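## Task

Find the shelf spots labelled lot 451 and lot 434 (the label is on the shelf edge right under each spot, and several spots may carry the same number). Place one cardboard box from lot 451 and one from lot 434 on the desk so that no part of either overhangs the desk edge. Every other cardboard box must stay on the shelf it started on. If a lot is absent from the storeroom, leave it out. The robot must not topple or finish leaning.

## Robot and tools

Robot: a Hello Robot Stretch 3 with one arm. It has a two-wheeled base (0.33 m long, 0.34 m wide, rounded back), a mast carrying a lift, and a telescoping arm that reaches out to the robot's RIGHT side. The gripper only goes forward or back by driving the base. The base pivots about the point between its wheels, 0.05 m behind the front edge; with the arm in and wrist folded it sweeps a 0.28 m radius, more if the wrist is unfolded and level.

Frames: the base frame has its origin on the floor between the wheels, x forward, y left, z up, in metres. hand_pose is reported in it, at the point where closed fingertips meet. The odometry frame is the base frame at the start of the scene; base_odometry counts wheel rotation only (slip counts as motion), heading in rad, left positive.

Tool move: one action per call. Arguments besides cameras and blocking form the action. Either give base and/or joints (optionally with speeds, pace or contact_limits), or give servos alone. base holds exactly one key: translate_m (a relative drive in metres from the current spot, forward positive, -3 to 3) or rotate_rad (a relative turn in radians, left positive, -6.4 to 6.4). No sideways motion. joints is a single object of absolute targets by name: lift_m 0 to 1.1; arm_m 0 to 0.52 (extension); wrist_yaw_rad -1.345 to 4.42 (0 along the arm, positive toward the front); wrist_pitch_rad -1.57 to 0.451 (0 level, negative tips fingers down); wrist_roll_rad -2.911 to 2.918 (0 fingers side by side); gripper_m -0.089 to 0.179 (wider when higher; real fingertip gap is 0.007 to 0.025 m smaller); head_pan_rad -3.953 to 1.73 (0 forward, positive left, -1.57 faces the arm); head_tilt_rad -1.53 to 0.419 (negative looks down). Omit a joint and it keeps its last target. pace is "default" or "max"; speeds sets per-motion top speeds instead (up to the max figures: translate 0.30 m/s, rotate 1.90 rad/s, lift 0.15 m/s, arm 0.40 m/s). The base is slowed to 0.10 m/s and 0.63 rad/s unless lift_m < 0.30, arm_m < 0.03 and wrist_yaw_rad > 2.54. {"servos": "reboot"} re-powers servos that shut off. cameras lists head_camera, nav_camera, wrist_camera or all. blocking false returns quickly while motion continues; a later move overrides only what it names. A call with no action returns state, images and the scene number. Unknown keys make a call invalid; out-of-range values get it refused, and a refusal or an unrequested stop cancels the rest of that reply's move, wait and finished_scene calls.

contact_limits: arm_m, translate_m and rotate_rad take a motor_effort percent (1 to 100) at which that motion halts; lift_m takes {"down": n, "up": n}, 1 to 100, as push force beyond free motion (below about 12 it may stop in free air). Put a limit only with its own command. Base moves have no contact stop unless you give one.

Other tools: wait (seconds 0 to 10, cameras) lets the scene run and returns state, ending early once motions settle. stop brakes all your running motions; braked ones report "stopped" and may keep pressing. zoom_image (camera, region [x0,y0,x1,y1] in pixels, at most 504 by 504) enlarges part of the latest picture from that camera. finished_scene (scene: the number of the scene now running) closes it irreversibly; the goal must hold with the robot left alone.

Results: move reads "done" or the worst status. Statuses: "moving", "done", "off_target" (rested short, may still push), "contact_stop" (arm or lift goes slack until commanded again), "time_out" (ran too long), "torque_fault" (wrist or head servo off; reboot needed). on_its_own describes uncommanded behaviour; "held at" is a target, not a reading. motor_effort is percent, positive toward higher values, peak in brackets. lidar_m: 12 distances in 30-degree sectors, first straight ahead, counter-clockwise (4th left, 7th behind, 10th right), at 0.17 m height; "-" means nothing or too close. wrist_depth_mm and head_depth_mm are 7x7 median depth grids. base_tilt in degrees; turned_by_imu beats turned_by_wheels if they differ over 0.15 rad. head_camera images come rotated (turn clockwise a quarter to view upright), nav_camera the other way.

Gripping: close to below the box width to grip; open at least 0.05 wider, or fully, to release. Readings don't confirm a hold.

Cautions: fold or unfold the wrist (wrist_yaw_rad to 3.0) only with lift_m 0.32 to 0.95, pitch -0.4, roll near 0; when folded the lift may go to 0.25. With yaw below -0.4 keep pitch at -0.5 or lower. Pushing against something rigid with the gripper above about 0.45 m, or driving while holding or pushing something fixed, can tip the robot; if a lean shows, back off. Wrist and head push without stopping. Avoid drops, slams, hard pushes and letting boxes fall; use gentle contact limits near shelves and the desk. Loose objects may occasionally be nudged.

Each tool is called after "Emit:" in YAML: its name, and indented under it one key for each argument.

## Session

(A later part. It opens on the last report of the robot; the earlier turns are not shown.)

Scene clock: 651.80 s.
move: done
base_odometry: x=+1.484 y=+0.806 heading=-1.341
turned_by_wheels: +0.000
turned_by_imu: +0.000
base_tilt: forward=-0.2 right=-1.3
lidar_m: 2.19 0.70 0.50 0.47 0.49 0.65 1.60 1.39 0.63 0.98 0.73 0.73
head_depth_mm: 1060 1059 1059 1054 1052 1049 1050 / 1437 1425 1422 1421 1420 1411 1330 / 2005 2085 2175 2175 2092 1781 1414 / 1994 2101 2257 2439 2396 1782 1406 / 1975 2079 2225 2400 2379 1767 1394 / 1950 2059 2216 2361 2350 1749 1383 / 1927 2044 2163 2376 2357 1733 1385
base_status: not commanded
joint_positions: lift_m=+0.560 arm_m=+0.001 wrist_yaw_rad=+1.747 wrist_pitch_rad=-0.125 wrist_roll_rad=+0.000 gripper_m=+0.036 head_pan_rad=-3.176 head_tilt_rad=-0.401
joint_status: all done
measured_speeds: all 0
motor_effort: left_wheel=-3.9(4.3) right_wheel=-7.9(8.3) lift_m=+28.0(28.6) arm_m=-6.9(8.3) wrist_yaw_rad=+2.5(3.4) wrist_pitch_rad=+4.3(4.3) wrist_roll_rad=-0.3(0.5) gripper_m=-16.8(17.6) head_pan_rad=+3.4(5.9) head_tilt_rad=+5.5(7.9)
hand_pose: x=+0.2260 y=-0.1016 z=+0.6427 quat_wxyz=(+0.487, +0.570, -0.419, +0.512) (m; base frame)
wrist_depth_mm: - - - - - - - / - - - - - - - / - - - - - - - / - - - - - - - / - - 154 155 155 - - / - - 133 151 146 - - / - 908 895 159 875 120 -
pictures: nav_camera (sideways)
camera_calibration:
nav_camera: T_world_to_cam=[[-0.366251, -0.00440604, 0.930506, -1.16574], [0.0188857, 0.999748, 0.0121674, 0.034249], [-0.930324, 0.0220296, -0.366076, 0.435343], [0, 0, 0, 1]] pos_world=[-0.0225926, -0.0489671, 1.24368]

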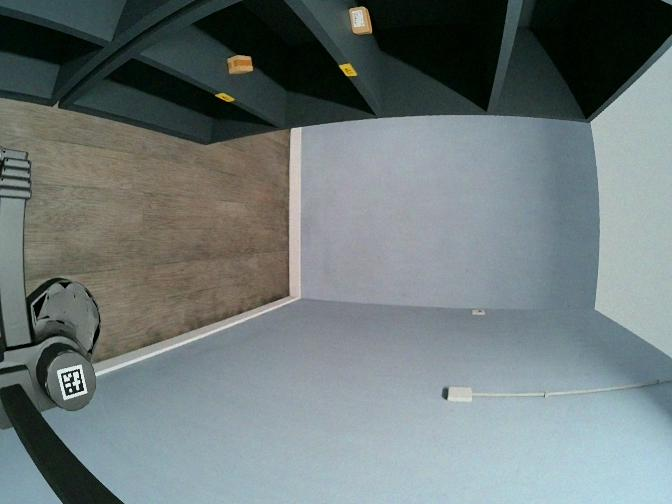

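Emit:
move:
  base: {"translate_m": -1.45}
  cameras: ["nav_camera"]

Emit:
move:
  base: {"translate_m": -0.28}
  cameras: ["nav_camera"]

Scene clock: 672.53 s.
move: time_out
base_odometry: x=+1.166 y=+2.163 heading=-1.341
turned_by_wheels: +0.000
turned_by_imu: -0.001
base_tilt: forward=-0.4 right=-1.1
lidar_m: 1.93 0.61 0.44 0.41 0.43 0.56 0.95 0.98 1.30 0.60 1.07 1.11
head_depth_mm: 810 861 915 968 988 982 978 / 804 860 919 985 1063 1160 1246 / 798 851 908 977 1058 1149 1264 / 798 845 903 973 1055 1142 1249 / 792 840 898 967 1045 1134 1245 / 788 841 891 959 1035 1123 1229 / 785 834 891 951 1030 1117 1215
base_status: translate_m time_out (by the wheels' count: -1.3933 of -1.4500)
joint_positions: lift_m=+0.560 arm_m=+0.001 wrist_yaw_rad=+1.747 wrist_pitch_rad=-0.126 wrist_roll_rad=+0.000 gripper_m=+0.036 head_pan_rad=-3.140 head_tilt_rad=-0.400
joint_status: not commanded
measured_speeds: all 0
motor_effort: left_wheel=-1.0(13.0) right_wheel=-1.0(12.9) lift_m=+24.3(27.7) arm_m=+8.3(9.1) wrist_yaw_rad=+2.7(3.8) wrist_pitch_rad=+4.3(4.4) wrist_roll_rad=+0.0(0.5) gripper_m=-16.8(17.6) head_pan_rad=+3.6(4.1) head_tilt_rad=+3.9(5.7)
hand_pose: x=+0.2260 y=-0.1016 z=+0.6427 quat_wxyz=(+0.487, +0.570, -0.419, +0.512) (m; base frame)
wrist_depth_mm: 543 - - - - - - / 543 - - - - - - / 544 - - - - - - / - - - - - - 857 / - - 154 155 155 - - / - - 133 151 146 - - / - - 895 159 878 121 -
pictures: nav_camera (sideways)
camera_calibration:
nav_camera: T_world_to_cam=[[-0.364844, -0.0176296, 0.930902, -1.16625], [-0.0172287, 0.999777, 0.0121816, 0.0344426], [-0.930909, -0.0115939, -0.365067, 0.434013], [0, 0, 0, 1]] pos_world=[-0.0208798, -0.0499635, 1.24369]

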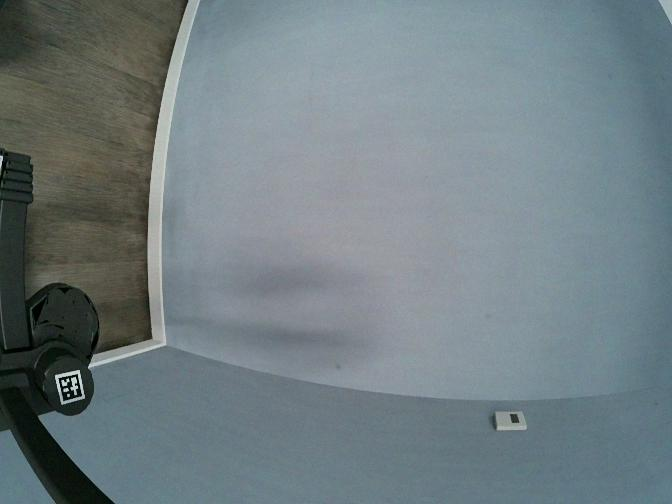

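not run: a stop that you did not command came earlier in this reply.

Emit:
move:
  base: {"translate_m": -0.37}

Emit:
move:
  base: {"rotate_rad": -1.595}
  joints: {"head_pan_rad": 0, "head_tilt_rad": -0.4}
  cameras: ["nav_camera"]

Scene clock: 690.47 s.
move: done
base_odometry: x=+1.082 y=+2.523 heading=-1.341
turned_by_wheels: +0.000
turned_by_imu: +0.000
base_tilt: forward=-0.3 right=-1.2
lidar_m: 1.85 0.59 0.42 0.40 0.41 0.54 0.58 0.60 0.79 1.96 0.75 1.44
head_depth_mm: 486 518 553 595 645 701 770 / 483 514 550 591 640 697 764 / 481 511 549 587 635 692 758 / 478 509 542 584 630 686 751 / 475 506 539 579 626 680 746 / 472 503 536 574 621 675 739 / 471 500 534 574 618 668 733
base_status: done
joint_positions: lift_m=+0.560 arm_m=+0.001 wrist_yaw_rad=+1.747 wrist_pitch_rad=-0.126 wrist_roll_rad=+0.000 gripper_m=+0.036 head_pan_rad=-3.140 head_tilt_rad=-0.400
joint_status: not commanded
measured_speeds: all 0
motor_effort: left_wheel=-8.8(13.4) right_wheel=-2.1(11.8) lift_m=+25.4(25.9) arm_m=+12.1(12.6) wrist_yaw_rad=+1.8(3.5) wrist_pitch_rad=+4.2(4.4) wrist_roll_rad=-0.3(0.6) gripper_m=-17.0(17.5) head_pan_rad=+3.2(3.9) head_tilt_rad=+2.8(3.9)
hand_pose: x=+0.2260 y=-0.1016 z=+0.6427 quat_wxyz=(+0.487, +0.570, -0.419, +0.512) (m; base frame)
wrist_depth_mm: 521 - - - - - - / 527 - - - - - - / 531 - - - - - - / 535 - - - - - - / 535 - 153 155 155 - - / 543 - 134 151 145 - - / 529 - 889 159 901 123 876
pictures: none

Scene clock: 694.10 s.
move: done
base_odometry: x=+1.082 y=+2.523 heading=-2.936
turned_by_wheels: -1.595
turned_by_imu: -1.570
base_tilt: forward=-0.4 right=-1.2
lidar_m: 1.89 0.75 1.43 1.96 0.60 0.42 0.40 0.41 0.54 0.58 0.60 0.78
head_depth_mm: 1410 1386 1381 1367 1360 1358 1313 / 1958 1923 1888 1889 1872 1735 1424 / 2775 2978 3054 3024 2413 1780 1410 / 2805 2981 3207 3417 2400 1767 1403 / 2809 2973 3196 3376 2368 1779 1401 / 2786 2982 3178 3354 2365 1738 1389 / 2778 2946 3054 3246 2374 1733 1395
base_status: done
joint_positions: lift_m=+0.560 arm_m=+0.001 wrist_yaw_rad=+1.747 wrist_pitch_rad=-0.126 wrist_roll_rad=+0.000 gripper_m=+0.036 head_pan_rad=+0.003 head_tilt_rad=-0.400
joint_status: all done
measured_speeds: all 0
motor_effort: left_wheel=+8.4(12.5) right_wheel=-10.1(13.2) lift_m=+25.3(26.3) arm_m=+3.0(12.3) wrist_yaw_rad=+2.3(3.4) wrist_pitch_rad=+4.2(4.3) wrist_roll_rad=-0.1(0.6) gripper_m=-17.0(17.5) head_pan_rad=-2.4(5.5) head_tilt_rad=+2.1(6.6)
hand_pose: x=+0.2260 y=-0.1015 z=+0.6427 quat_wxyz=(+0.487, +0.570, -0.419, +0.512) (m; base frame)
wrist_depth_mm: - - - - - - - / - - - - - - - / - - - - - - - / - - - - - - - / - - 155 155 155 - - / - - 133 150 145 - 609 / - 886 898 159 877 120 647
pictures: nav_camera (sideways)
camera_calibration:
nav_camera: T_world_to_cam=[[0.364824, 0.0180672, 0.930901, -1.17069], [0.0184098, -0.999756, 0.0121887, 0.0341917], [0.930895, 0.012691, -0.365068, 0.422693], [0, 0, 0, 1]] pos_world=[0.0329825, 0.04997, 1.24369]

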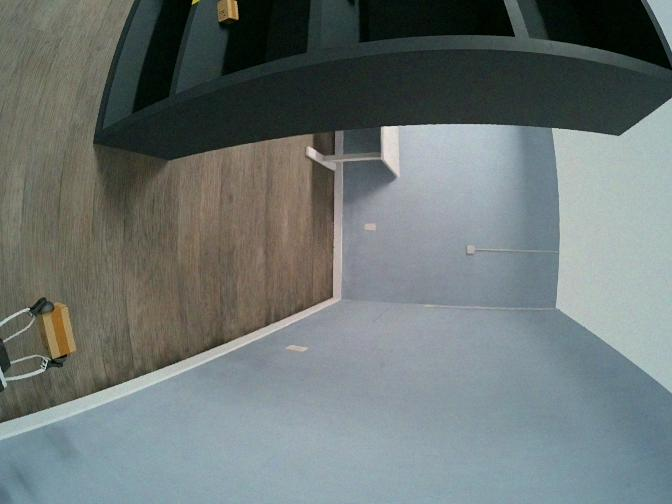

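Emit:
move:
  base: {"rotate_rad": 0.05}

Emit:
move:
  base: {"translate_m": 0.95}

Emit:
move:
  base: {"translate_m": 0.915}
  cameras: ["nav_camera"]

Emit:
move:
  base: {"rotate_rad": 1.57}
  cameras: ["nav_camera"]

Scene clock: 705.27 s.
move: done
base_odometry: x=+1.082 y=+2.523 heading=-2.886
turned_by_wheels: +0.050
turned_by_imu: +0.049
base_tilt: forward=-0.2 right=-1.2
lidar_m: 2.22 0.75 1.45 1.59 0.57 0.41 0.40 0.41 0.56 0.58 0.61 0.83
head_depth_mm: 1620 1591 1557 1537 1511 1498 1383 / 2384 2309 2246 2214 2107 1781 1415 / 2835 3028 3158 3351 2428 1778 1408 / 2832 3010 3227 3409 2397 1770 1408 / 2802 3007 3207 3351 2401 1758 1400 / 2815 2996 3176 3366 2380 1747 1393 / 2800 2957 3156 3325 2366 1741 1351
base_status: done
joint_positions: lift_m=+0.560 arm_m=+0.001 wrist_yaw_rad=+1.747 wrist_pitch_rad=-0.126 wrist_roll_rad=+0.000 gripper_m=+0.036 head_pan_rad=+0.000 head_tilt_rad=-0.400
joint_status: not commanded
measured_speeds: all 0
motor_effort: left_wheel=-9.0(9.7) right_wheel=+7.9(9.5) lift_m=+26.0(26.4) arm_m=-13.0(13.2) wrist_yaw_rad=+0.9(2.8) wrist_pitch_rad=+4.2(4.3) wrist_roll_rad=-0.4(0.5) gripper_m=-17.1(17.3) head_pan_rad=-3.0(3.8) head_tilt_rad=+2.2(2.9)
hand_pose: x=+0.2260 y=-0.1015 z=+0.6427 quat_wxyz=(+0.487, +0.570, -0.419, +0.512) (m; base frame)
wrist_depth_mm: - - - - - - - / - - - - - - - / - - - - - - - / - - - - - - - / - - 153 155 155 - - / - 742 134 151 145 - - / - 836 900 159 887 123 855
pictures: none

Scene clock: 715.90 s.
move: done
base_odometry: x=+0.163 y=+2.283 heading=-2.886
turned_by_wheels: +0.000
turned_by_imu: +0.000
base_tilt: forward=-0.3 right=-1.2
lidar_m: 2.20 2.12 2.84 0.44 0.45 1.39 1.34 0.83 0.60 0.58 0.60 0.82
head_depth_mm: 1611 1584 1554 1513 1494 1475 1373 / 2013 2122 2247 2187 2119 1797 1413 / 2025 2148 2297 2502 2402 1784 1412 / 2029 2164 2317 2462 2441 1763 1403 / 2019 2157 2275 2473 2383 1748 1398 / 2006 2150 2300 2451 2364 1753 1389 / 2018 2148 2308 2472 2350 1748 1385
base_status: done
joint_positions: lift_m=+0.560 arm_m=+0.001 wrist_yaw_rad=+1.747 wrist_pitch_rad=-0.126 wrist_roll_rad=+0.000 gripper_m=+0.036 head_pan_rad=+0.000 head_tilt_rad=-0.400
joint_status: not commanded
measured_speeds: all 0
motor_effort: left_wheel=+2.2(8.6) right_wheel=+9.1(14.0) lift_m=+26.7(27.9) arm_m=-5.8(13.1) wrist_yaw_rad=+1.5(3.6) wrist_pitch_rad=+4.2(4.4) wrist_roll_rad=-0.2(0.5) gripper_m=-16.9(17.6) head_pan_rad=-2.7(3.9) head_tilt_rad=+2.1(2.7)
hand_pose: x=+0.2260 y=-0.1015 z=+0.6427 quat_wxyz=(+0.487, +0.570, -0.419, +0.512) (m; base frame)
wrist_depth_mm: - - - - - - - / - - - - - - - / - - - - - - - / - - - - - - - / - - 154 155 155 - - / - - 133 151 145 - - / - 918 892 159 895 123 857
pictures: none

Scene clock: 726.17 s.
move: done
base_odometry: x=-0.723 y=+2.052 heading=-2.886
turned_by_wheels: +0.000
turned_by_imu: +0.000
base_tilt: forward=-0.3 right=-1.1
lidar_m: 1.50 1.34 1.95 3.09 1.12 0.91 2.25 0.82 0.60 0.58 0.60 0.82
head_depth_mm: 1259 1349 1427 1500 1490 1465 1363 / 1262 1338 1432 1537 1662 1735 1416 / 1256 1333 1424 1538 1656 1739 1415 / 1252 1325 1433 1530 1658 1733 1405 / 1250 1324 1422 1530 1649 1730 1397 / 1251 1331 1417 1527 1648 1728 1392 / 1250 1328 1415 1518 1644 1712 1383
base_status: done
joint_positions: lift_m=+0.560 arm_m=+0.001 wrist_yaw_rad=+1.747 wrist_pitch_rad=-0.126 wrist_roll_rad=+0.000 gripper_m=+0.036 head_pan_rad=+0.000 head_tilt_rad=-0.400
joint_status: not commanded
measured_speeds: all 0
motor_effort: left_wheel=+1.8(9.2) right_wheel=+10.8(13.7) lift_m=+28.6(29.0) arm_m=-0.1(6.6) wrist_yaw_rad=+1.7(3.6) wrist_pitch_rad=+4.1(4.4) wrist_roll_rad=-0.3(0.6) gripper_m=-17.3(17.6) head_pan_rad=-2.8(3.4) head_tilt_rad=+0.4(2.1)
hand_pose: x=+0.2260 y=-0.1015 z=+0.6427 quat_wxyz=(+0.487, +0.570, -0.419, +0.512) (m; base frame)
wrist_depth_mm: - - - - - - - / - - - - - - - / - - - - - - - / - - - - - - - / - - 154 155 156 - - / - - 133 151 145 - - / - 911 901 159 888 123 838
pictures: nav_camera (sideways)
camera_calibration:
nav_camera: T_world_to_cam=[[0.364871, 0.0170458, 0.930902, -1.17071], [0.0156228, -0.999804, 0.0121841, 0.0341734], [0.930927, 0.0100977, -0.365065, 0.42264], [0, 0, 0, 1]] pos_world=[0.0331762, 0.0498547, 1.24369]

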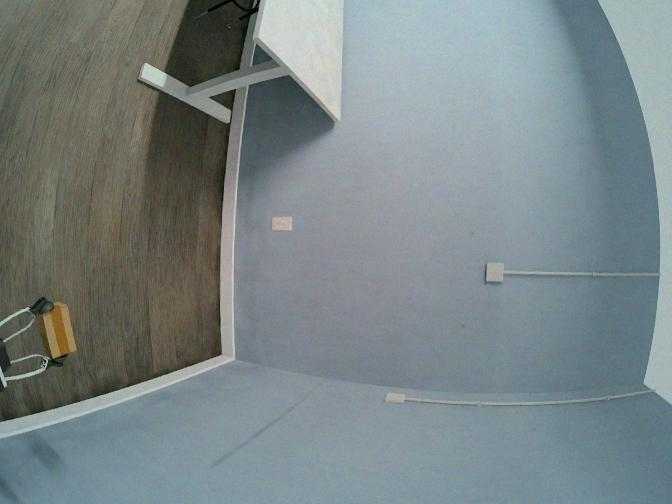

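Scene clock: 729.77 s.
move: done
base_odometry: x=-0.723 y=+2.052 heading=-1.317
turned_by_wheels: +1.570
turned_by_imu: +1.545
base_tilt: forward=-0.4 right=-1.2
lidar_m: 3.25 1.13 0.90 2.25 0.84 0.60 0.58 0.60 0.81 1.50 1.34 1.94
head_depth_mm: 3551 3757 3853 3181 2428 1802 1433 / 3533 3686 3866 3774 2440 1786 1423 / 3450 3742 - 3730 2423 1787 1415 / 3485 3687 3873 3716 2396 1760 1404 / 3453 3700 - 3668 2381 1760 1403 / 3435 3553 3618 3377 2371 1751 1394 / 2829 2460 2543 2526 2251 1753 1384
base_status: done
joint_positions: lift_m=+0.560 arm_m=+0.001 wrist_yaw_rad=+1.747 wrist_pitch_rad=-0.126 wrist_roll_rad=+0.000 gripper_m=+0.036 head_pan_rad=+0.000 head_tilt_rad=-0.400
joint_status: not commanded
measured_speeds: all 0
motor_effort: left_wheel=-8.4(12.7) right_wheel=+9.1(12.6) lift_m=+28.7(29.3) arm_m=-5.9(6.0) wrist_yaw_rad=+2.0(3.1) wrist_pitch_rad=+4.2(4.3) wrist_roll_rad=-0.3(0.5) gripper_m=-17.3(17.5) head_pan_rad=-2.2(3.3) head_tilt_rad=+1.0(1.1)
hand_pose: x=+0.2260 y=-0.1015 z=+0.6427 quat_wxyz=(+0.487, +0.570, -0.419, +0.512) (m; base frame)
wrist_depth_mm: - - - - - - - / - - - - - - - / - - - - - - - / - - - - - - - / - - 155 155 155 - - / - - 133 151 146 - - / - 930 892 159 897 123 948
pictures: nav_camera (sideways)
camera_calibration:
nav_camera: T_world_to_cam=[[0.364871, 0.0170458, 0.930902, -1.17071], [0.0156228, -0.999804, 0.0121841, 0.0341734], [0.930927, 0.0100977, -0.365065, 0.42264], [0, 0, 0, 1]] pos_world=[0.0331762, 0.0498547, 1.24369]

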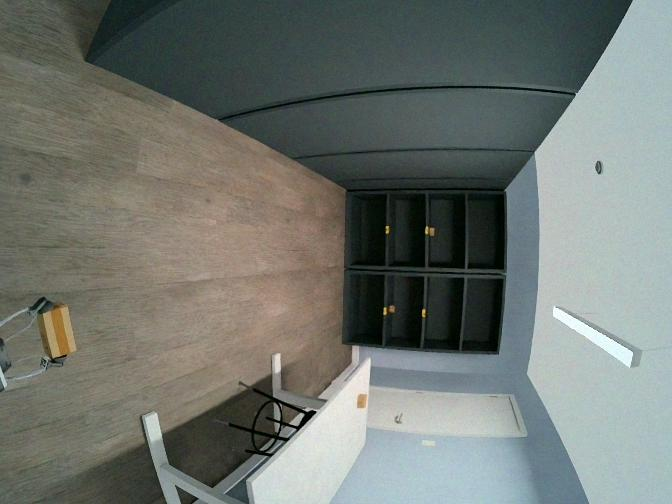

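Emit:
move:
  base: {"rotate_rad": -0.025}

Emit:
move:
  base: {"translate_m": 0.9}
  joints: {"lift_m": 0.88}

Emit:
move:
  base: {"translate_m": 0.8}
  joints: {"head_pan_rad": -1.57, "head_tilt_rad": -0.5}
  cameras: ["head_camera", "nav_camera"]

Emit:
move:
  joints: {"wrist_yaw_rad": 0}
  speeds: {"wrist_yaw_rad": 0.6}
  cameras: ["head_camera", "wrist_camera"]

Scene clock: 743.90 s.
move: done
base_odometry: x=-0.723 y=+2.052 heading=-1.341
turned_by_wheels: -0.025
turned_by_imu: -0.024
base_tilt: forward=-0.3 right=-1.1
lidar_m: 3.61 1.17 0.90 2.25 0.86 0.61 0.58 0.59 0.79 1.50 1.34 1.83
head_depth_mm: 3470 3626 3595 2254 2367 1804 1426 / 3512 3739 - 3808 2440 1792 1424 / 3522 3767 - 3743 2436 1777 1423 / 3492 3606 3896 3748 2416 1769 1408 / 3477 3710 - 3655 2374 1758 1401 / 3427 3644 3646 3597 2355 1764 1398 / 3368 2682 2726 2767 2340 1743 1385
base_status: done
joint_positions: lift_m=+0.560 arm_m=+0.001 wrist_yaw_rad=+1.747 wrist_pitch_rad=-0.126 wrist_roll_rad=+0.000 gripper_m=+0.036 head_pan_rad=+0.000 head_tilt_rad=-0.400
joint_status: not commanded
measured_speeds: all 0
motor_effort: left_wheel=+7.4(7.7) right_wheel=-9.7(10.1) lift_m=+29.1(29.9) arm_m=-12.7(13.2) wrist_yaw_rad=+2.4(4.0) wrist_pitch_rad=+4.2(4.4) wrist_roll_rad=-0.3(0.4) gripper_m=-17.0(17.2) head_pan_rad=-3.1(3.1) head_tilt_rad=-0.5(0.6)
hand_pose: x=+0.2260 y=-0.1015 z=+0.6427 quat_wxyz=(+0.487, +0.570, -0.419, +0.512) (m; base frame)
wrist_depth_mm: - - - - - - - / - - - - - - - / - - - - - - - / - - - - - - - / - - 155 155 155 - - / - - 134 151 146 - - / 969 932 891 159 882 123 961
pictures: none

Scene clock: 754.03 s.
move: done
base_odometry: x=-0.518 y=+1.175 heading=-1.342
turned_by_wheels: +0.000
turned_by_imu: +0.000
base_tilt: forward=-0.4 right=-1.3
lidar_m: 2.81 1.22 0.86 0.82 0.84 1.53 1.47 1.51 1.53 1.01 1.05 1.10
head_depth_mm: 2780 2948 3139 3357 2467 1820 1429 / 2769 2948 3122 3076 2453 1793 1419 / 2758 2936 3150 3323 2429 1767 1415 / 2716 2843 3047 3246 2390 1771 1410 / 2685 2863 3142 3299 2382 1757 1401 / 2712 2908 3067 3148 2349 1740 1393 / 2589 2614 2660 2932 2344 1737 1389
base_status: done
joint_positions: lift_m=+0.880 arm_m=+0.001 wrist_yaw_rad=+1.747 wrist_pitch_rad=-0.126 wrist_roll_rad=+0.000 gripper_m=+0.036 head_pan_rad=+0.000 head_tilt_rad=-0.400
joint_status: all done
measured_speeds: all 0
motor_effort: left_wheel=+3.0(12.3) right_wheel=+7.9(10.7) lift_m=+24.0(35.0) arm_m=-5.5(12.9) wrist_yaw_rad=+1.2(3.3) wrist_pitch_rad=+4.4(4.6) wrist_roll_rad=-0.1(0.6) gripper_m=-16.9(17.5) head_pan_rad=-2.3(3.2) head_tilt_rad=-1.5(1.8)
hand_pose: x=+0.2259 y=-0.1015 z=+0.9625 quat_wxyz=(+0.488, +0.570, -0.419, +0.512) (m; base frame)
wrist_depth_mm: - - - - - - - / - - - - - - - / - - - - - - - / - - - - - - - / - - 155 155 155 - - / - - 133 151 145 - - / - - - 159 - 123 -
pictures: none

Scene clock: 763.17 s.
move: done
base_odometry: x=-0.336 y=+0.396 heading=-1.341
turned_by_wheels: +0.000
turned_by_imu: +0.000
base_tilt: forward=-0.4 right=-1.1
lidar_m: 2.01 1.27 0.90 0.86 0.88 1.17 2.26 2.12 0.96 0.78 1.05 1.91
head_depth_mm: 1201 1305 1411 1371 959 1534 1395 / 1192 1292 1402 1356 944 1513 1383 / 1185 1278 1393 1350 939 1477 1382 / 1183 1272 1396 1324 931 1460 1337 / 1178 1271 1377 1320 925 1451 1302 / 1167 1261 1378 1302 920 1483 1298 / 1157 1261 1371 1287 910 1299 1290
base_status: done
joint_positions: lift_m=+0.880 arm_m=+0.001 wrist_yaw_rad=+1.747 wrist_pitch_rad=-0.126 wrist_roll_rad=+0.000 gripper_m=+0.036 head_pan_rad=-1.570 head_tilt_rad=-0.500
joint_status: all done
measured_speeds: all 0
motor_effort: left_wheel=+7.8(11.5) right_wheel=+1.5(11.8) lift_m=+25.9(26.0) arm_m=+0.3(5.9) wrist_yaw_rad=+2.3(3.4) wrist_pitch_rad=+4.5(4.5) wrist_roll_rad=-0.3(0.5) gripper_m=-17.3(17.5) head_pan_rad=+3.7(5.6) head_tilt_rad=-4.2(8.4)
hand_pose: x=+0.2259 y=-0.1015 z=+0.9625 quat_wxyz=(+0.488, +0.570, -0.419, +0.512) (m; base frame)
wrist_depth_mm: - - - - - - - / - - - - - - - / - - - - - - - / - - - - - - - / - - 154 155 156 - - / - - 133 151 145 - - / - - - 159 - 123 -
pictures: head_camera (sideways), nav_camera (sideways)
camera_calibration:
head_camera: T_world_to_cam=[[-0.0466171, 0.432321, -0.900514, 1.18756], [0.997505, -0.0276992, -0.064936, 0.0780435], [-0.0530167, -0.901294, -0.429951, 0.515475], [0, 0, 0, 1]] pos_world=[0.0048409, -0.0466526, 1.29612]
nav_camera: T_world_to_cam=[[0.0173525, -0.456101, 0.889759, -1.11487], [-0.999791, -0.0175236, 0.0105156, 0.0426278], [0.0107956, -0.889756, -0.45631, 0.54707], [0, 0, 0, 1]] pos_world=[0.0560588, -0.0209895, 1.24116]

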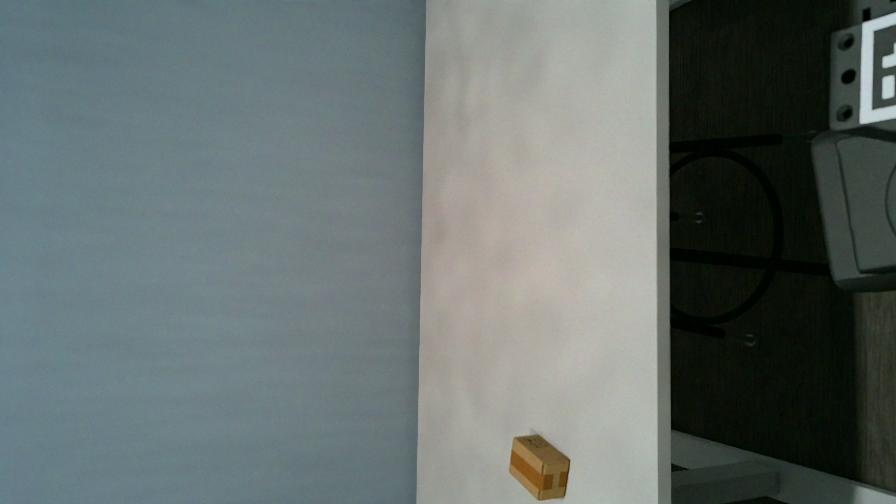

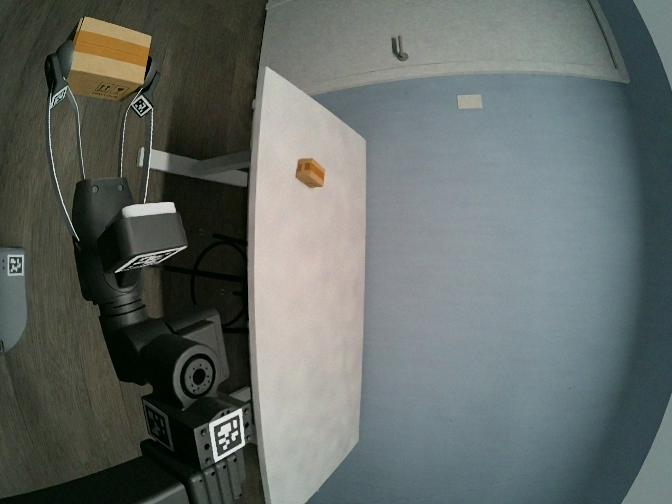

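Scene clock: 766.63 s.
move: done
base_odometry: x=-0.336 y=+0.396 heading=-1.341
turned_by_wheels: +0.000
turned_by_imu: +0.000
base_tilt: forward=-0.2 right=-1.1
lidar_m: 2.01 1.27 0.90 0.86 0.88 1.17 2.26 2.12 0.95 0.77 1.05 1.91
head_depth_mm: 1201 1298 1417 1372 957 1531 1399 / 1194 1291 1405 1358 952 1531 1362 / 1195 1289 1398 1351 941 449 355 / 1184 1280 1395 1330 934 451 - / 1171 1266 1382 1313 923 1337 1297 / 1172 1259 1376 1304 915 1482 1289 / 1165 1263 1369 1291 910 1292 1288
base_status: not commanded
joint_positions: lift_m=+0.880 arm_m=+0.001 wrist_yaw_rad=+0.003 wrist_pitch_rad=-0.126 wrist_roll_rad=+0.000 gripper_m=+0.036 head_pan_rad=-1.570 head_tilt_rad=-0.500
joint_status: all done
measured_speeds: all 0
motor_effort: left_wheel=+7.8(8.5) right_wheel=+1.8(2.5) lift_m=+25.7(26.2) arm_m=+3.0(3.0) wrist_yaw_rad=-2.9(6.4) wrist_pitch_rad=+4.5(4.5) wrist_roll_rad=-0.3(0.5) gripper_m=-17.1(17.6) head_pan_rad=+3.6(4.4) head_tilt_rad=-4.4(5.4)
hand_pose: x=-0.0208 y=-0.3967 z=+0.9625 quat_wxyz=(+0.706, +0.046, -0.705, -0.044) (m; base frame)
wrist_depth_mm: - - - - - - - / - - - - - - - / - - - - - - - / - - - - - - - / - - 154 155 155 - - / - - 133 150 145 - - / - 952 - 158 - 120 -
pictures: head_camera (sideways), wrist_camera
camera_calibration:
head_camera: T_world_to_cam=[[-0.0466171, 0.432321, -0.900514, 1.18756], [0.997505, -0.0276992, -0.064936, 0.0780435], [-0.0530167, -0.901294, -0.429951, 0.515475], [0, 0, 0, 1]] pos_world=[0.0048409, -0.0466526, 1.29612]
wrist_camera: T_world_to_cam=[[-0.998861, -0.0455118, -0.014339, -0.0183209], [-0.0011055, 0.32249, -0.946572, 1.07158], [0.0477044, -0.945478, -0.322173, 0.102192], [0, 0, 0, 1]] pos_world=[-0.0219904, -0.249787, 1.04699]

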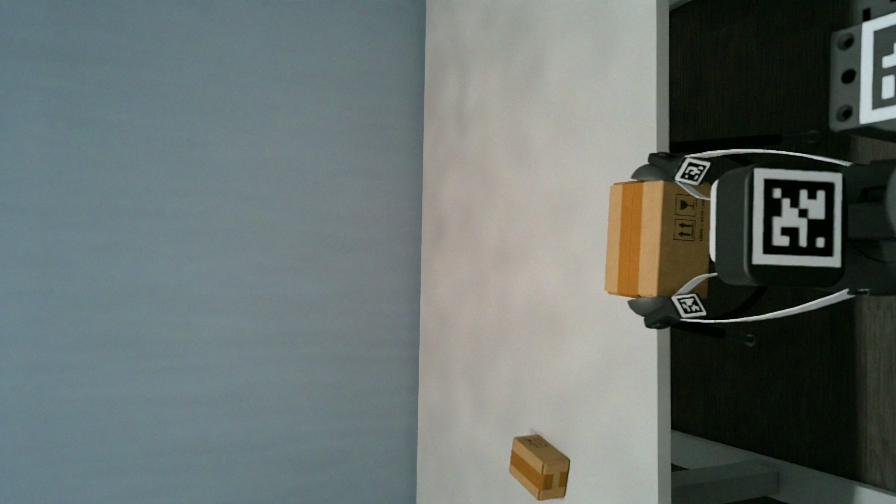

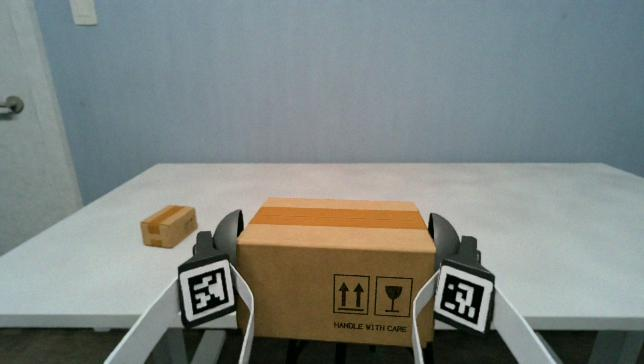

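Emit:
move:
  joints: {"arm_m": 0.38}

Emit:
move:
  joints: {"lift_m": 0.73}
  cameras: ["head_camera"]

Emit:
move:
  joints: {"lift_m": 0.655}
  speeds: {"lift_m": 0.025}
  contact_limits: {"lift_m": {"down": 13}}
  cameras: ["head_camera", "wrist_camera"]

Scene clock: 777.20 s.
move: done
base_odometry: x=-0.336 y=+0.396 heading=-1.341
turned_by_wheels: +0.000
turned_by_imu: +0.000
base_tilt: forward=-0.3 right=-1.1
lidar_m: 2.01 1.27 0.90 0.86 0.88 1.17 2.26 2.12 0.96 0.77 1.05 1.92
head_depth_mm: 1203 1302 1419 1378 336 - - / 1193 1294 1426 1213 365 1473 1316 / 1186 1283 1400 514 864 1467 1314 / 1184 1270 1394 601 859 1464 1269 / 1173 1273 1385 1310 924 1454 1301 / 1168 1265 1371 1300 921 1487 1291 / 1161 1258 1361 1284 909 1299 1291
base_status: not commanded
joint_positions: lift_m=+0.880 arm_m=+0.380 wrist_yaw_rad=+0.003 wrist_pitch_rad=-0.126 wrist_roll_rad=+0.000 gripper_m=+0.036 head_pan_rad=-1.570 head_tilt_rad=-0.500
joint_status: all done
measured_speeds: all 0
motor_effort: left_wheel=+7.9(8.4) right_wheel=+1.7(2.6) lift_m=+27.0(27.4) arm_m=+13.0(15.4) wrist_yaw_rad=-2.6(5.0) wrist_pitch_rad=+4.4(4.5) wrist_roll_rad=-0.4(0.5) gripper_m=-16.7(17.6) head_pan_rad=+3.0(4.0) head_tilt_rad=-4.1(5.1)
hand_pose: x=-0.0208 y=-0.7761 z=+0.9625 quat_wxyz=(+0.706, +0.046, -0.705, -0.044) (m; base frame)
wrist_depth_mm: - - - - - - - / - - - - - - - / - - - - - - - / - - - - - - - / - - 153 155 155 - - / - - 133 151 145 - - / - - 158 156 153 110 -
pictures: none

Scene clock: 779.40 s.
move: done
base_odometry: x=-0.336 y=+0.396 heading=-1.341
turned_by_wheels: +0.000
turned_by_imu: +0.000
base_tilt: forward=-0.4 right=-1.1
lidar_m: 2.01 1.28 0.90 0.86 0.88 1.17 2.26 2.12 0.96 0.78 1.05 1.91
head_depth_mm: 1200 1294 1425 1382 949 1530 1324 / 1188 1300 1411 1360 947 459 368 / 1189 1283 1397 1348 591 1463 1283 / 1186 1276 1390 1336 667 1467 1269 / 1174 1271 1385 1318 923 1446 1299 / 1163 1260 1382 1299 920 1492 1290 / 1170 1259 1375 1295 909 1302 1288
base_status: not commanded
joint_positions: lift_m=+0.730 arm_m=+0.380 wrist_yaw_rad=+0.003 wrist_pitch_rad=-0.126 wrist_roll_rad=+0.000 gripper_m=+0.036 head_pan_rad=-1.570 head_tilt_rad=-0.500
joint_status: all done
measured_speeds: all 0
motor_effort: left_wheel=+8.3(8.6) right_wheel=+1.2(2.6) lift_m=+23.7(27.6) arm_m=+12.3(13.9) wrist_yaw_rad=-2.5(4.2) wrist_pitch_rad=+4.4(4.5) wrist_roll_rad=-0.3(0.5) gripper_m=-17.1(17.6) head_pan_rad=+3.1(3.6) head_tilt_rad=-3.4(4.5)
hand_pose: x=-0.0208 y=-0.7761 z=+0.8125 quat_wxyz=(+0.706, +0.046, -0.705, -0.044) (m; base frame)
wrist_depth_mm: - - - - - - - / - - - - - - - / - - - - - - - / - - - - - - - / - - 153 155 155 - - / - - 133 150 145 - - / - - 158 157 154 110 -
pictures: head_camera (sideways)
camera_calibration:
head_camera: T_world_to_cam=[[-0.0466511, 0.432519, -0.900417, 1.18745], [0.997509, -0.0275795, -0.0649295, 0.0780404], [-0.0529163, -0.901203, -0.430155, 0.515744], [0, 0, 0, 1]] pos_world=[0.00484108, -0.0466517, 1.29611]

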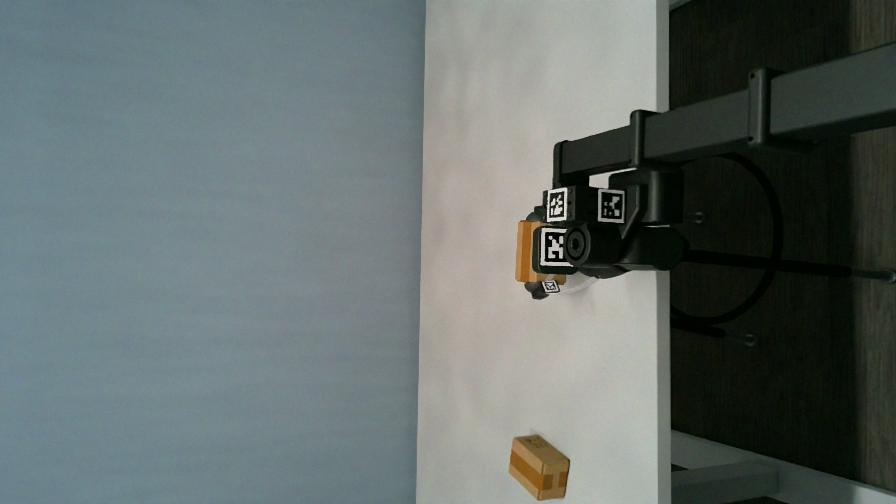

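Scene clock: 782.80 s.
move: done
base_odometry: x=-0.336 y=+0.396 heading=-1.341
turned_by_wheels: +0.000
turned_by_imu: +0.000
base_tilt: forward=-0.3 right=-1.1
lidar_m: 2.01 1.27 0.90 0.85 0.88 1.17 2.26 2.12 0.96 0.77 1.05 1.91
head_depth_mm: 1202 1294 1412 1388 953 1530 1325 / 1193 1296 1405 1361 948 1479 448 / 1185 1280 1400 1351 940 597 1270 / 1182 1281 1397 1335 881 638 1270 / 1180 1267 1382 1326 924 1448 1305 / 1171 1271 1379 1303 919 1491 1294 / 1163 1257 1372 1284 909 1301 1286
base_status: not commanded
joint_positions: lift_m=+0.655 arm_m=+0.380 wrist_yaw_rad=+0.001 wrist_pitch_rad=-0.050 wrist_roll_rad=+0.000 gripper_m=+0.036 head_pan_rad=-1.570 head_tilt_rad=-0.500
joint_status: all done
measured_speeds: all 0
on_its_own: wrist_pitch_rad is at rest, and its effort (-9.6) is outside its rest range (-8 to +12)
motor_effort: left_wheel=+7.6(8.9) right_wheel=+2.2(2.6) lift_m=+17.8(27.5) arm_m=+10.8(12.7) wrist_yaw_rad=-1.0(4.3) wrist_pitch_rad=-9.6(10.1) wrist_roll_rad=-0.2(0.5) gripper_m=-16.6(17.5) head_pan_rad=+3.1(3.7) head_tilt_rad=-3.0(4.0)
contact_limits: lift_m down 13 (down: maximum 72; up: maximum 65)
hand_pose: x=-0.0212 y=-0.7797 z=+0.7569 quat_wxyz=(+0.707, +0.018, -0.707, -0.017) (m; base frame)
wrist_depth_mm: - - - - - - - / - - - - - - - / - - - - - - - / - - - - - - - / - - 151 152 151 - - / - - 149 149 144 - - / - - 126 155 151 109 -
pictures: head_camera (sideways), wrist_camera
camera_calibration:
head_camera: T_world_to_cam=[[-0.0466511, 0.432519, -0.900417, 1.18745], [0.997509, -0.0275795, -0.0649295, 0.0780404], [-0.0529163, -0.901203, -0.430155, 0.515744], [0, 0, 0, 1]] pos_world=[0.00484108, -0.0466517, 1.29611]
wrist_camera: T_world_to_cam=[[-0.998932, -0.0448754, -0.0110281, -0.0411379], [-0.000493087, 0.248987, -0.968507, 0.9597], [0.046208, -0.967467, -0.248743, -0.398894], [0, 0, 0, 1]] pos_world=[-0.0221887, -0.626715, 0.8298]

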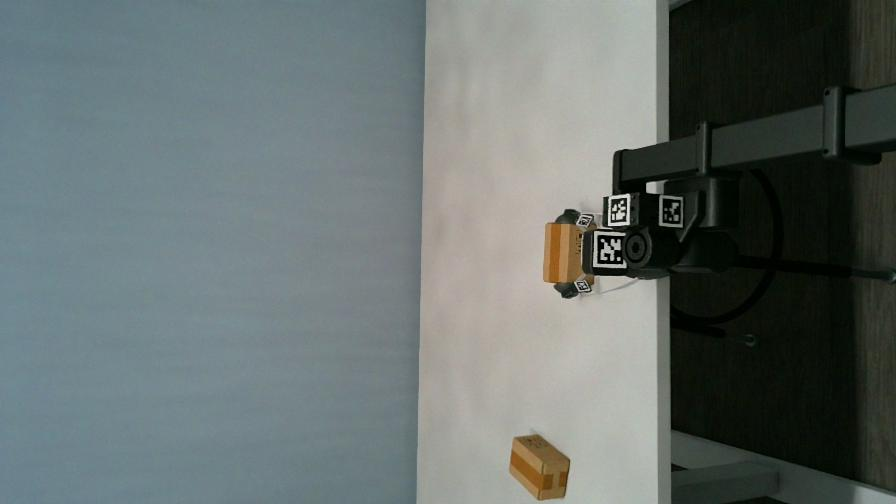

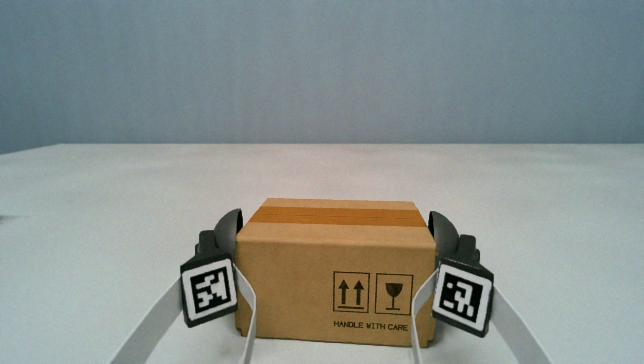

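Emit:
move:
  joints: {"lift_m": 0.669}
  speeds: {"lift_m": 0.025}

Emit:
move:
  joints: {"gripper_m": 0.179}
  cameras: ["wrist_camera"]

Emit:
move:
  joints: {"arm_m": 0.0}

Emit:
move:
  joints: {"lift_m": 0.75}
  cameras: ["wrist_camera", "head_camera"]

Scene clock: 789.87 s.
move: done
base_odometry: x=-0.336 y=+0.396 heading=-1.341
turned_by_wheels: +0.000
turned_by_imu: +0.000
base_tilt: forward=-0.2 right=-1.3
lidar_m: 2.01 1.27 0.90 0.86 0.88 1.17 2.26 2.12 0.96 0.77 1.05 1.91
head_depth_mm: 1198 1295 1416 1380 956 1531 1325 / 1193 1291 1409 1355 951 810 424 / 1187 1286 1401 1348 937 592 1270 / 1181 1273 1397 1323 860 633 1267 / 1182 1275 1384 1314 925 1451 1299 / 1166 1260 1368 1301 917 1489 1293 / 1163 1254 1363 1298 908 1305 1289
base_status: not commanded
joint_positions: lift_m=+0.669 arm_m=+0.380 wrist_yaw_rad=+0.001 wrist_pitch_rad=-0.096 wrist_roll_rad=+0.000 gripper_m=+0.036 head_pan_rad=-1.570 head_tilt_rad=-0.500
joint_status: all done
measured_speeds: all 0
motor_effort: left_wheel=+7.6(8.3) right_wheel=+1.7(2.3) lift_m=+29.1(31.5) arm_m=+8.9(9.9) wrist_yaw_rad=-2.4(2.7) wrist_pitch_rad=-1.3(9.8) wrist_roll_rad=-0.3(0.4) gripper_m=-16.4(17.2) head_pan_rad=+3.3(3.3) head_tilt_rad=-2.7(3.2)
hand_pose: x=-0.0212 y=-0.7777 z=+0.7593 quat_wxyz=(+0.706, +0.034, -0.706, -0.034) (m; base frame)
wrist_depth_mm: - - - - - - - / - - - - - - - / - - - - - - - / - - - - - - - / - - 153 154 153 - - / - - 133 151 145 - - / - - 158 157 154 110 -
pictures: none

Scene clock: 791.83 s.
move: done
base_odometry: x=-0.336 y=+0.396 heading=-1.341
turned_by_wheels: +0.000
turned_by_imu: +0.000
base_tilt: forward=-0.3 right=-1.2
lidar_m: 2.02 1.27 0.90 0.86 0.88 1.17 2.26 2.13 0.95 0.77 1.05 1.91
head_depth_mm: 1196 1298 1416 1376 958 1538 1324 / 1197 1291 1411 1356 948 809 424 / 1184 1278 1393 1345 937 595 1282 / 1177 1279 1398 1333 875 633 1269 / 1179 1267 1375 1314 923 1448 1295 / 1170 1261 1381 1301 922 1492 1296 / 1166 1257 1367 1288 908 1296 1280
base_status: not commanded
joint_positions: lift_m=+0.669 arm_m=+0.380 wrist_yaw_rad=+0.001 wrist_pitch_rad=-0.114 wrist_roll_rad=+0.000 gripper_m=+0.179 head_pan_rad=-1.570 head_tilt_rad=-0.500
joint_status: all done
measured_speeds: all 0
motor_effort: left_wheel=+7.6(8.1) right_wheel=+1.5(2.8) lift_m=+29.0(29.9) arm_m=+7.9(9.9) wrist_yaw_rad=-1.8(2.7) wrist_pitch_rad=+2.1(2.4) wrist_roll_rad=-0.4(0.5) gripper_m=+0.6(84.4) head_pan_rad=+2.5(3.2) head_tilt_rad=-1.9(3.1)
hand_pose: x=-0.0212 y=-0.7768 z=+0.7545 quat_wxyz=(+0.706, +0.041, -0.706, -0.040) (m; base frame)
wrist_depth_mm: - - - - - - - / - - - - - - - / - - - - - - - / - - - 190 - - - / - 142 150 148 145 - - / - 126 157 153 149 - - / - - - 159 155 - 105
pictures: wrist_camera
camera_calibration:
wrist_camera: T_world_to_cam=[[-0.998936, -0.0440061, -0.0137791, -0.0383038], [-0.00059141, 0.311013, -0.950406, 0.991231], [0.0461092, -0.949386, -0.310708, -0.335906], [0, 0, 0, 1]] pos_world=[-0.0221885, -0.628876, 0.837175]

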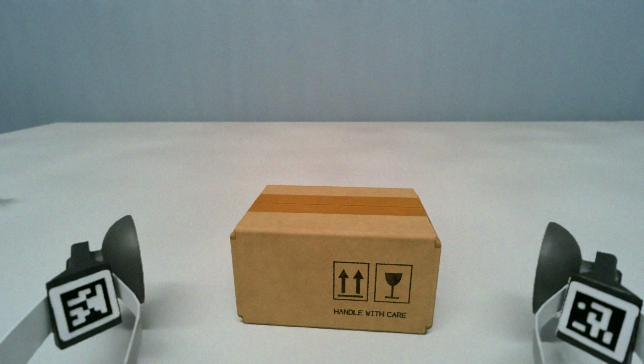

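Scene clock: 795.83 s.
move: done
base_odometry: x=-0.336 y=+0.396 heading=-1.341
turned_by_wheels: +0.000
turned_by_imu: +0.000
base_tilt: forward=-0.2 right=-1.2
lidar_m: 2.01 1.27 0.90 0.86 0.88 1.16 2.26 2.12 0.96 0.77 1.05 1.91
head_depth_mm: 1204 1298 1418 1379 957 1524 1325 / 1196 1296 1404 1357 947 1519 1317 / 1185 1282 1400 1348 941 1465 1310 / 1185 1280 1387 1322 887 1458 1264 / 1177 1276 1379 1314 926 1453 1293 / 1169 1265 1383 1304 919 1487 1286 / 1163 1257 1370 1282 912 1301 1287
base_status: not commanded
joint_positions: lift_m=+0.669 arm_m=+0.001 wrist_yaw_rad=+0.001 wrist_pitch_rad=-0.115 wrist_roll_rad=+0.000 gripper_m=+0.179 head_pan_rad=-1.570 head_tilt_rad=-0.500
joint_status: all done
measured_speeds: all 0
motor_effort: left_wheel=+7.5(8.0) right_wheel=+2.0(2.4) lift_m=+27.6(29.4) arm_m=-12.7(14.4) wrist_yaw_rad=-1.8(3.4) wrist_pitch_rad=+2.4(2.4) wrist_roll_rad=-0.4(0.5) gripper_m=+0.4(1.3) head_pan_rad=+2.3(3.5) head_tilt_rad=-2.1(2.6)
hand_pose: x=-0.0212 y=-0.3973 z=+0.7544 quat_wxyz=(+0.706, +0.041, -0.706, -0.041) (m; base frame)
wrist_depth_mm: - - - - - - - / - - - - - - - / - 590 - 511 - - - / - - - - - - - / - 882 - - - - - / 123 141 - - - - - / - - - - - - 105
pictures: none

Scene clock: 797.40 s.
move: done
base_odometry: x=-0.336 y=+0.396 heading=-1.341
turned_by_wheels: +0.000
turned_by_imu: +0.000
base_tilt: forward=-0.2 right=-1.1
lidar_m: 2.02 1.27 0.90 0.86 0.88 1.17 2.26 2.12 0.95 0.77 1.05 1.91
head_depth_mm: 1202 1300 1417 1378 955 1527 1322 / 1198 1289 1403 1360 949 1522 1255 / 1188 1288 1397 1343 942 1463 1309 / 1182 1276 1388 1330 890 1465 1270 / 1172 1275 1388 1314 924 1449 1266 / 1170 1259 1374 1302 915 1483 1263 / 1161 1259 1365 1290 909 1302 1280
base_status: not commanded
joint_positions: lift_m=+0.750 arm_m=+0.001 wrist_yaw_rad=+0.001 wrist_pitch_rad=-0.116 wrist_roll_rad=+0.000 gripper_m=+0.179 head_pan_rad=-1.570 head_tilt_rad=-0.500
joint_status: all done
measured_speeds: all 0
motor_effort: left_wheel=+7.5(7.8) right_wheel=+2.2(2.2) lift_m=+30.6(33.7) arm_m=-12.2(13.2) wrist_yaw_rad=-2.6(2.8) wrist_pitch_rad=+2.3(2.6) wrist_roll_rad=-0.1(0.5) gripper_m=+0.0(1.0) head_pan_rad=+2.5(3.3) head_tilt_rad=-1.8(2.6)
hand_pose: x=-0.0212 y=-0.3973 z=+0.8352 quat_wxyz=(+0.706, +0.042, -0.706, -0.041) (m; base frame)
wrist_depth_mm: - - - - - - - / - - - - - - - / - - - - - - - / - 611 - 534 - - - / - 143 - - - - - / 123 141 - - - - - / - - - - - - 105
pictures: head_camera (sideways), wrist_camera
camera_calibration:
head_camera: T_world_to_cam=[[-0.0466511, 0.432519, -0.900417, 1.18745], [0.997509, -0.0275795, -0.0649295, 0.0780404], [-0.0529163, -0.901203, -0.430155, 0.515744], [0, 0, 0, 1]] pos_world=[0.00484108, -0.0466517, 1.29611]
wrist_camera: T_world_to_cam=[[-0.998936, -0.0439838, -0.0138433, -0.0204287], [-0.000590626, 0.312397, -0.949951, 0.950051], [0.0461071, -0.948933, -0.312091, 0.0508089], [0, 0, 0, 1]] pos_world=[-0.0221885, -0.249478, 0.918076]

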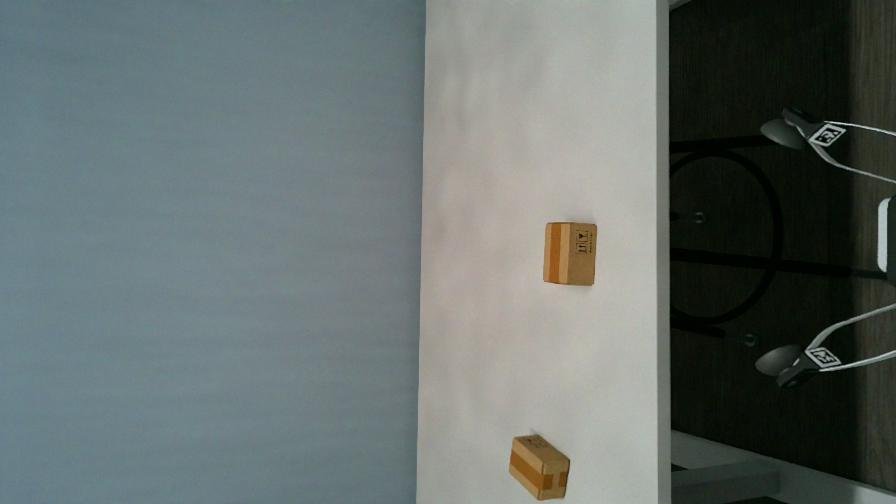

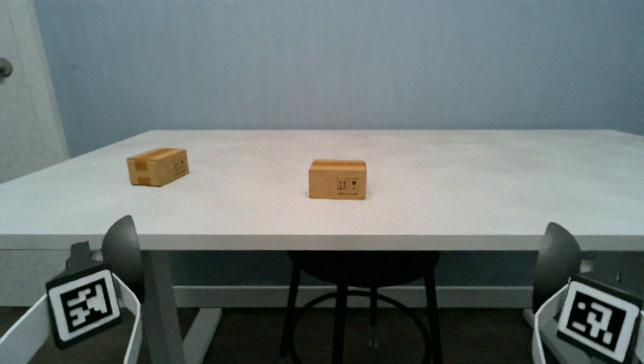

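Emit:
finished_scene:
  scene: 2

The scene is finished: the task was done.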